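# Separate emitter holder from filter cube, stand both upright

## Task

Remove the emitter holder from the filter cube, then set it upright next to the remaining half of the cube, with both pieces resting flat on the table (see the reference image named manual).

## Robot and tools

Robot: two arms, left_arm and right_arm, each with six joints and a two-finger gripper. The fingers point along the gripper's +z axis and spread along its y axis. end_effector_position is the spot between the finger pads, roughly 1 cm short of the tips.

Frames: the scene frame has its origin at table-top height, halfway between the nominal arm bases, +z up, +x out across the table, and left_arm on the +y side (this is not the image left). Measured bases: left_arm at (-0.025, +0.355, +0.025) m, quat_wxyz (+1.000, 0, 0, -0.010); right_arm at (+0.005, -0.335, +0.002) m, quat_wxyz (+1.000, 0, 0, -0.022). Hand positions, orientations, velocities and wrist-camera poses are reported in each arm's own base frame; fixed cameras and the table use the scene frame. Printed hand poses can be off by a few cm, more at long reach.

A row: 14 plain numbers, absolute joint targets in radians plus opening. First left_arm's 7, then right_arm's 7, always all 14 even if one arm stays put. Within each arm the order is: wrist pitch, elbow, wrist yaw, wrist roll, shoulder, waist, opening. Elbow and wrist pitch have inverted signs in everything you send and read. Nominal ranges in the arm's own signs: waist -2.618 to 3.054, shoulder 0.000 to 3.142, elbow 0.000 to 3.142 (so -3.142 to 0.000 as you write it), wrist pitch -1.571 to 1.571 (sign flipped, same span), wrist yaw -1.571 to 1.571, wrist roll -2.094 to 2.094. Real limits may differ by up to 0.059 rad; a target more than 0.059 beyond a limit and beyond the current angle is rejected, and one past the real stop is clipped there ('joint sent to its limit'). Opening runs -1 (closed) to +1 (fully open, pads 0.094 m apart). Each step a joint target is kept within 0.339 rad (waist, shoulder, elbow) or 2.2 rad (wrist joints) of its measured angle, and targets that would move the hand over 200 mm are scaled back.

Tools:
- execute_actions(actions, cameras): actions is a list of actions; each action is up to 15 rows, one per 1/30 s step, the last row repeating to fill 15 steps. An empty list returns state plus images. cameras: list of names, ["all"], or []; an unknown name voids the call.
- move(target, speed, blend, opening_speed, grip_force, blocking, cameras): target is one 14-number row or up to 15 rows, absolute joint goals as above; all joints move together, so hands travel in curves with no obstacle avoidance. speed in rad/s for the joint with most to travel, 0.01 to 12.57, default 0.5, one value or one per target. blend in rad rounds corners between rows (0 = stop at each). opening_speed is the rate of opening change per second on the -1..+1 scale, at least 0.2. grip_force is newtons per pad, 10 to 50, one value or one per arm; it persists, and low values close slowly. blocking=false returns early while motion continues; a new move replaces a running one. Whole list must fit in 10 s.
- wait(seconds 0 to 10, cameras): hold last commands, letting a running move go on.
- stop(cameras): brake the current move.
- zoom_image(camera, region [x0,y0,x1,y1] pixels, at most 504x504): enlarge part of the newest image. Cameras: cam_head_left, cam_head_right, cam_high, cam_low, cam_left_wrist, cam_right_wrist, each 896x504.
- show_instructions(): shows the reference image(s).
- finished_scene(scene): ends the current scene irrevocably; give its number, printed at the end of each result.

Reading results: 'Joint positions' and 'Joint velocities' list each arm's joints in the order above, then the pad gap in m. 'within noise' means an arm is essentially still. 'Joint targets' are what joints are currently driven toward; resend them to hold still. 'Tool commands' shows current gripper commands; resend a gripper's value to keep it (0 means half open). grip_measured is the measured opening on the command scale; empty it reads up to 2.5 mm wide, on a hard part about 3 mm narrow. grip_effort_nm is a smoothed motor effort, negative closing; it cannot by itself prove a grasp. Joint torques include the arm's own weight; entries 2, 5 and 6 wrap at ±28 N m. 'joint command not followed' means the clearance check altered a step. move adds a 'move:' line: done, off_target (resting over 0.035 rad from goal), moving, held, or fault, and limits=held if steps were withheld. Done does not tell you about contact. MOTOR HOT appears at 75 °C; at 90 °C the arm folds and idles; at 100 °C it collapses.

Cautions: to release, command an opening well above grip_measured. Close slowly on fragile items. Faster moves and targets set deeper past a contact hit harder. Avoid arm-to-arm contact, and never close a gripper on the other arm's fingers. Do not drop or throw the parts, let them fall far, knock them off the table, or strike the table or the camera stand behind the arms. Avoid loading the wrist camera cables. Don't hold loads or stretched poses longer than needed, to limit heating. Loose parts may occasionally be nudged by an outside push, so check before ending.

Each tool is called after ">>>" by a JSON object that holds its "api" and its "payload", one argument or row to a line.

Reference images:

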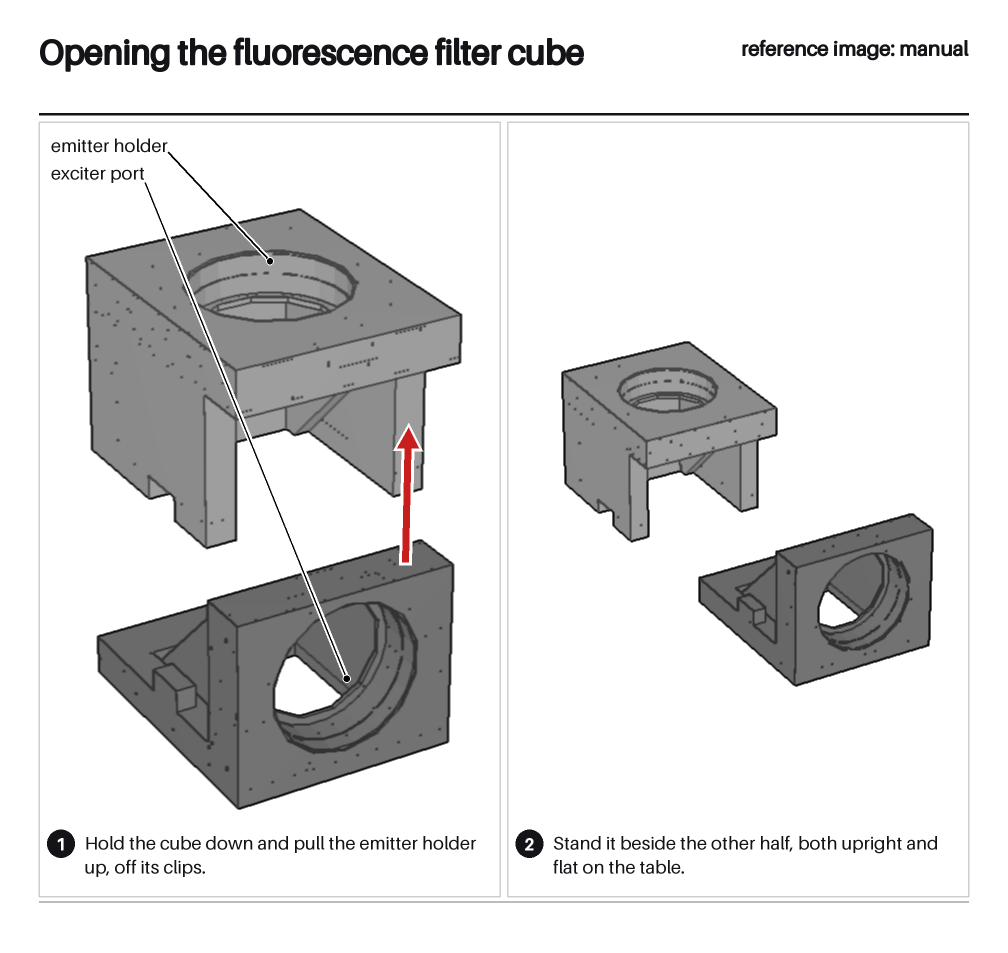

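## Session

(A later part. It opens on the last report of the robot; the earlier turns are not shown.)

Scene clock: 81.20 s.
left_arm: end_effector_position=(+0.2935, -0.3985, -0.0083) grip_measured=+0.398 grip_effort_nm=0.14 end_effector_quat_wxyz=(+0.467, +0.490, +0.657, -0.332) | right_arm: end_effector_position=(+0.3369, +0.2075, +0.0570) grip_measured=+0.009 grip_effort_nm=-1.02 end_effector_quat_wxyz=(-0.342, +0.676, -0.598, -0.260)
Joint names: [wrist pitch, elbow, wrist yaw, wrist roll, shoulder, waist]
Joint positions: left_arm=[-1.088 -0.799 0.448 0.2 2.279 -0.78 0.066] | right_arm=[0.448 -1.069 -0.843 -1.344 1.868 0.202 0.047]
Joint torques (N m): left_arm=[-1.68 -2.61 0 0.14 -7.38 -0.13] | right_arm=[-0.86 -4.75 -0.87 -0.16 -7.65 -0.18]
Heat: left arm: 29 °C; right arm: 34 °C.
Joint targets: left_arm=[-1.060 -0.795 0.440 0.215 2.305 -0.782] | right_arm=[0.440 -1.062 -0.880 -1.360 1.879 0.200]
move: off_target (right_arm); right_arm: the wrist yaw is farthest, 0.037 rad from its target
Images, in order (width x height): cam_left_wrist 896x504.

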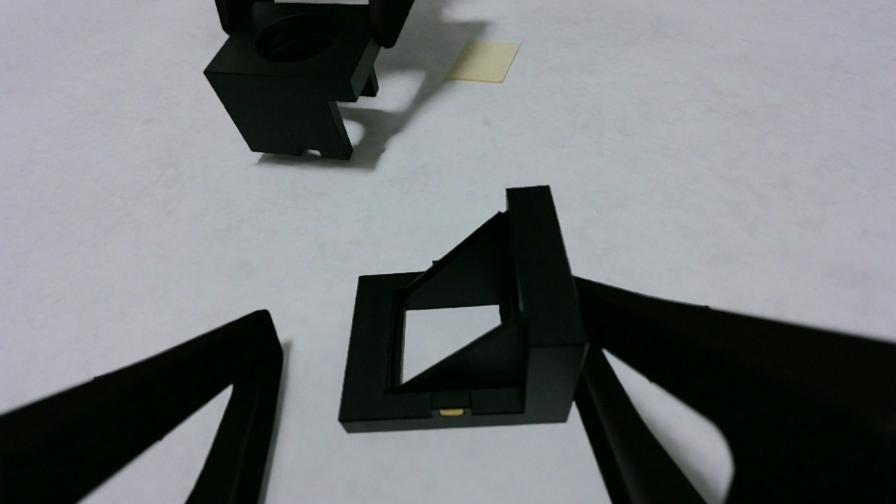

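>>> {"api": "move", "payload": {
  "target": [-1.06,-0.795,0.44,0.215,2.305,-0.782,0.4,0.413,-1.05,-0.88,-1.36,1.893,0.20,-0.3],
  "speed": 0.08,
  "cameras": ["cam_left_wrist"]
}}

>>> {"api": "zoom_image", "payload": {
  "camera": "cam_left_wrist",
  "region": [160, 0, 420, 200]
}}

Scene clock: 82.47 s.
left_arm: end_effector_position=(+0.2935, -0.3985, -0.0083) grip_measured=+0.398 grip_effort_nm=0.13 end_effector_quat_wxyz=(+0.467, +0.490, +0.657, -0.332) | right_arm: end_effector_position=(+0.3373, +0.2080, +0.0531) grip_measured=+0.009 grip_effort_nm=-1.02 end_effector_quat_wxyz=(-0.345, +0.676, -0.597, -0.260)
Joint names: [wrist pitch, elbow, wrist yaw, wrist roll, shoulder, waist]
Joint positions: left_arm=[-1.088 -0.799 0.448 0.2 2.279 -0.78 0.066] | right_arm=[0.424 -1.06 -0.847 -1.345 1.877 0.202 0.047]
Joint torques (N m): left_arm=[-1.68 -2.59 0 0.14 -7.38 -0.13] | right_arm=[-0.92 -4.44 -0.84 -0.16 -7.39 -0.31]
Heat: left arm: 29 °C; right arm: 33 °C.
Joint targets: left_arm=[-1.060 -0.795 0.440 0.215 2.305 -0.782] | right_arm=[0.413 -1.050 -0.880 -1.360 1.893 0.200]
move: done
Images, in order (width x height): cam_left_wrist 896x504.

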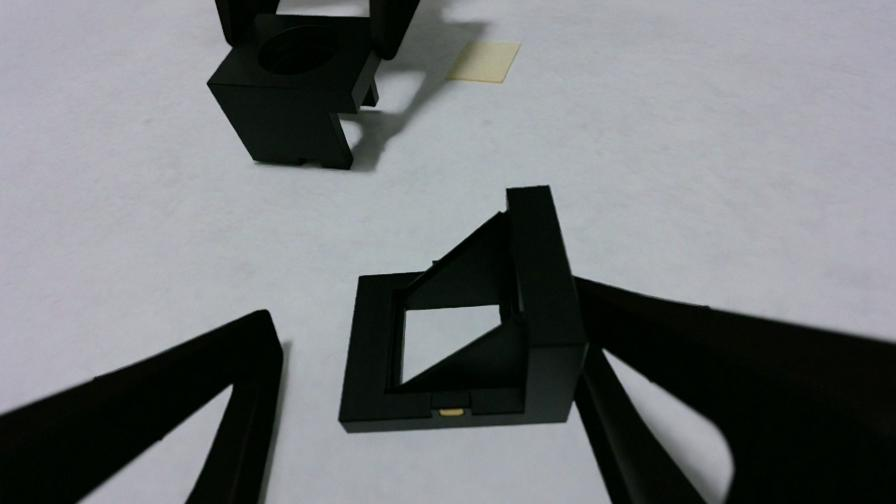

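Scaled by 1.938 from the camera's 896x504 image, which has a finer 1280x720 frame.

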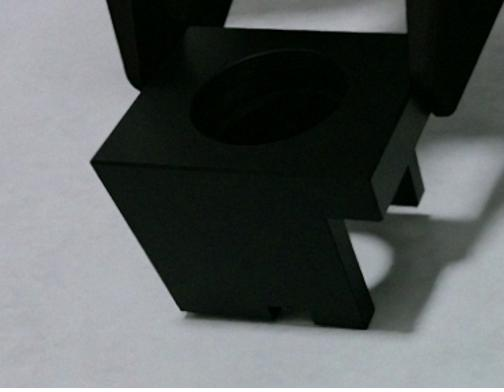

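>>> {"api": "move", "payload": {
  "target": [-1.06,-0.795,0.44,0.215,2.305,-0.782,0.4,0.398,-1.043,-0.88,-1.36,1.908,0.20,-0.3],
  "speed": 0.08,
  "cameras": ["cam_left_wrist","cam_right_wrist"]
}}

>>> {"api": "zoom_image", "payload": {
  "camera": "cam_left_wrist",
  "region": [160, 0, 420, 200]
}}

Scene clock: 83.63 s.
left_arm: end_effector_position=(+0.2935, -0.3985, -0.0083) grip_measured=+0.398 grip_effort_nm=0.13 end_effector_quat_wxyz=(+0.467, +0.490, +0.657, -0.332) | right_arm: end_effector_position=(+0.3381, +0.2101, +0.0523) grip_measured=+0.009 grip_effort_nm=-1.02 end_effector_quat_wxyz=(-0.350, +0.675, -0.592, -0.265)
Joint names: [wrist pitch, elbow, wrist yaw, wrist roll, shoulder, waist]
Joint positions: left_arm=[-1.088 -0.799 0.448 0.2 2.279 -0.78 0.066] | right_arm=[0.408 -1.059 -0.863 -1.345 1.888 0.202 0.047]
Joint torques (N m): left_arm=[-1.67 -2.58 0 0.14 -7.35 -0.14] | right_arm=[-0.9 -3.85 -0.66 -0.17 -7.04 -0.23]
Heat: left arm: 29 °C; right arm: 33 °C.
Joint targets: left_arm=[-1.060 -0.795 0.440 0.215 2.305 -0.782] | right_arm=[0.398 -1.043 -0.880 -1.360 1.908 0.200]
move: done
Images, in order (width x height): cam_left_wrist 896x504, cam_right_wrist 896x504.

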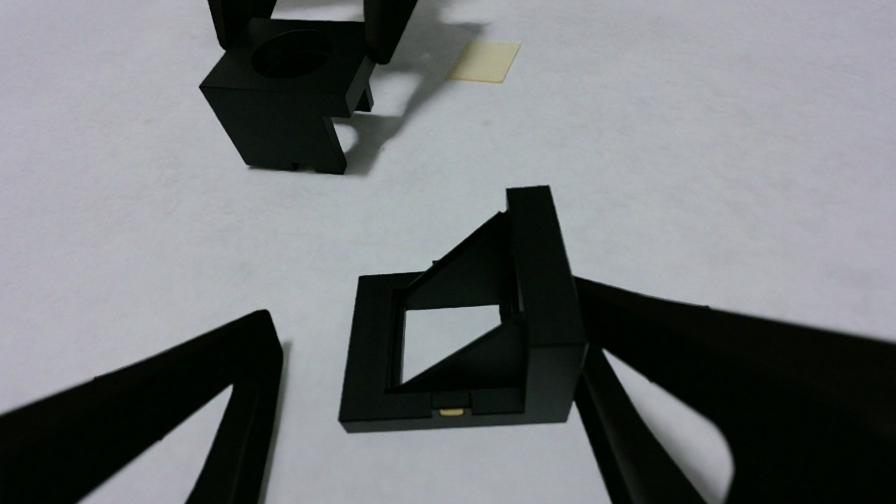

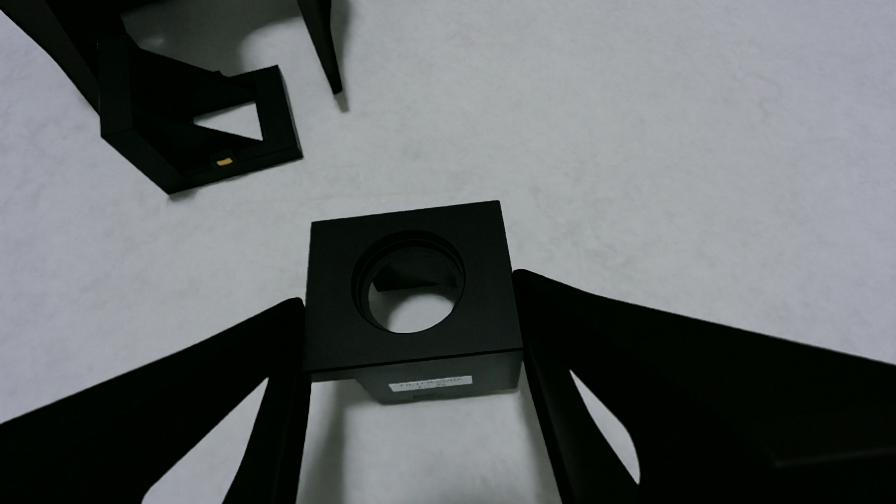

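Scaled by 1.938 from the camera's 896x504 image, which has a finer 1280x720 frame.

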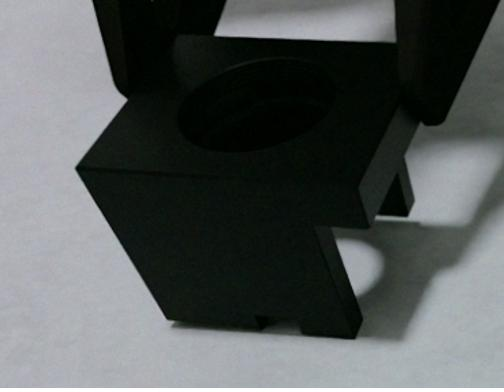

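>>> {"api": "move", "payload": {
  "target": [-1.06,-0.795,0.44,0.215,2.305,-0.782,0.4,0.405,-1.05,-0.87,-1.35,1.90,0.20,0.4],
  "speed": 0.1,
  "opening_speed": 0.5,
  "cameras": ["cam_left_wrist","cam_right_wrist"]
}}

Scene clock: 85.60 s.
left_arm: end_effector_position=(+0.2935, -0.3985, -0.0083) grip_measured=+0.398 grip_effort_nm=0.13 end_effector_quat_wxyz=(+0.467, +0.490, +0.657, -0.332) | right_arm: end_effector_position=(+0.3391, +0.2087, +0.0506) grip_measured=+0.397 grip_effort_nm=0.15 end_effector_quat_wxyz=(-0.347, +0.677, -0.595, -0.260)
Joint names: [wrist pitch, elbow, wrist yaw, wrist roll, shoulder, waist]
Joint positions: left_arm=[-1.088 -0.799 0.448 0.2 2.279 -0.78 0.066] | right_arm=[0.407 -1.059 -0.85 -1.345 1.888 0.202 0.066]
Joint torques (N m): left_arm=[-1.68 -2.56 0 0.15 -7.36 -0.16] | right_arm=[-0.82 -4.59 -0.7 -0.08 -7.65 -0.2]
Heat: left arm: 29 °C; right arm: 32 °C.
Joint targets: left_arm=[-1.060 -0.795 0.440 0.215 2.305 -0.782] | right_arm=[0.405 -1.050 -0.870 -1.350 1.900 0.200]
move: done
Images, in order (width x height): cam_left_wrist 896x504, cam_right_wrist 896x504.

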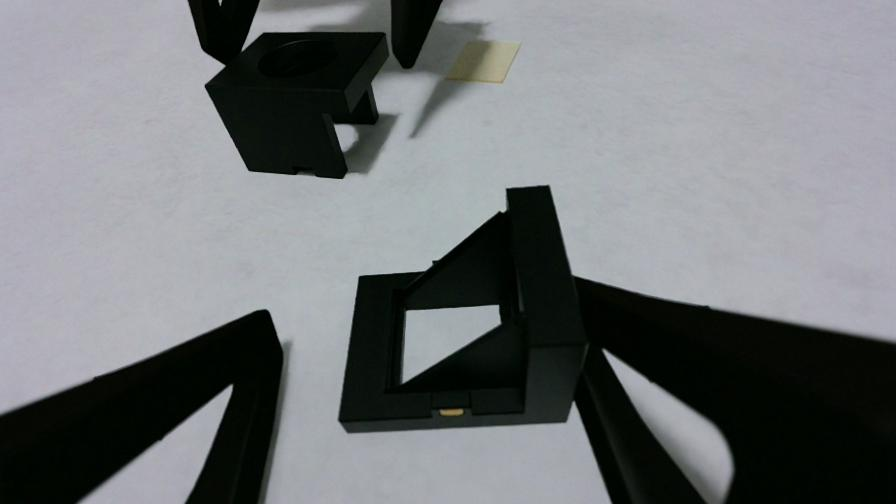

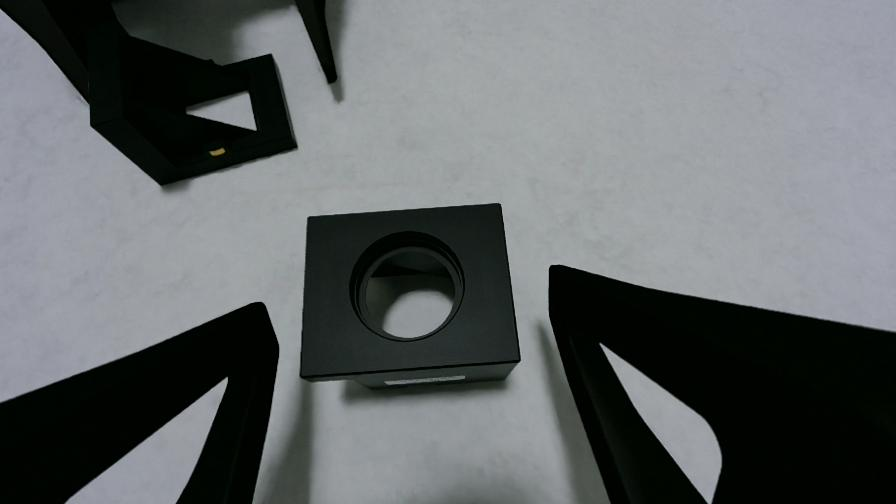

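>>> {"api": "move", "payload": {
  "target": [
    [-1.06,-0.795,0.44,0.215,2.305,-0.782,1,0.405,-1.05,-0.87,-1.35,1.90,0.20,0.5],
    [-1.085,-0.62,0.555,0.22,2.105,-0.68,1,0.645,-1.19,-0.88,-1.35,1.742,0.20,0.5],
    [-1.10,-0.4,0.655,0.25,1.9,-0.58,1,0.9,-1.4,-0.88,-1.35,1.65,0.18,0.5]
  ],
  "speed": [0.3,0.3,0.5],
  "cameras": ["cam_left_wrist","cam_right_wrist","cam_head_left"]
}}

Scene clock: 89.57 s.
left_arm: end_effector_position=(+0.2571, -0.2995, +0.0356) grip_measured=+0.998 grip_effort_nm=0.14 end_effector_quat_wxyz=(+0.459, +0.477, +0.662, -0.351) | right_arm: end_effector_position=(+0.3400, +0.2038, +0.1942) grip_measured=+0.497 grip_effort_nm=0.15 end_effector_quat_wxyz=(-0.373, +0.678, -0.586, -0.240)
Joint names: [wrist pitch, elbow, wrist yaw, wrist roll, shoulder, waist]
Joint positions: left_arm=[-1.09 -0.408 0.645 0.24 1.926 -0.586 0.094] | right_arm=[0.879 -1.38 -0.851 -1.345 1.671 0.188 0.07]
Joint torques (N m): left_arm=[-1.98 -1.98 0.24 0.09 -8.24 0.5] | right_arm=[-0.72 -8.34 -0.79 -0.08 -9.46 -0.8]
Heat: left arm: 29 °C; right arm: 31 °C.
Joint targets: left_arm=[-1.100 -0.400 0.655 0.250 1.900 -0.580] | right_arm=[0.900 -1.400 -0.880 -1.350 1.650 0.180]
move: done
Images, in order (width x height): cam_head_left 896x504, cam_left_wrist 896x504, cam_right_wrist 896x504.

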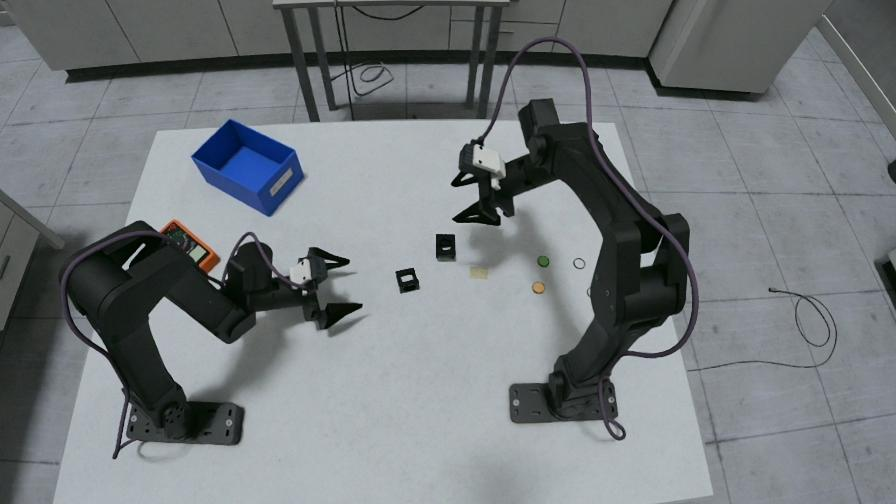

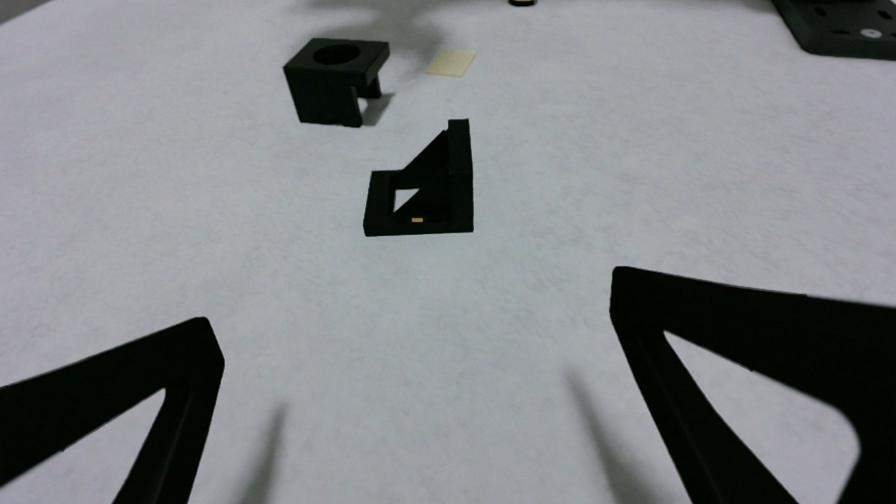

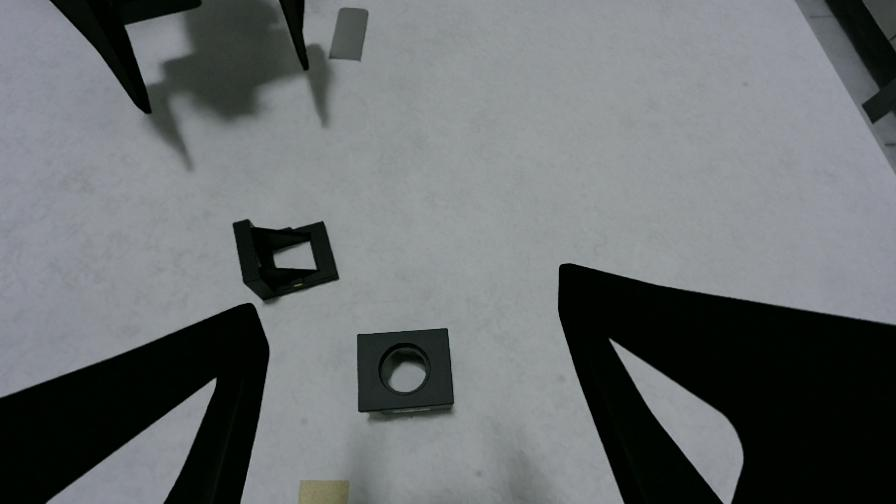

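Both halves are upright and flat on the table, and both arms are clear.

>>> {"api": "finished_scene", "payload": {
  "scene": 2
}}

The scene is finished: the task was done.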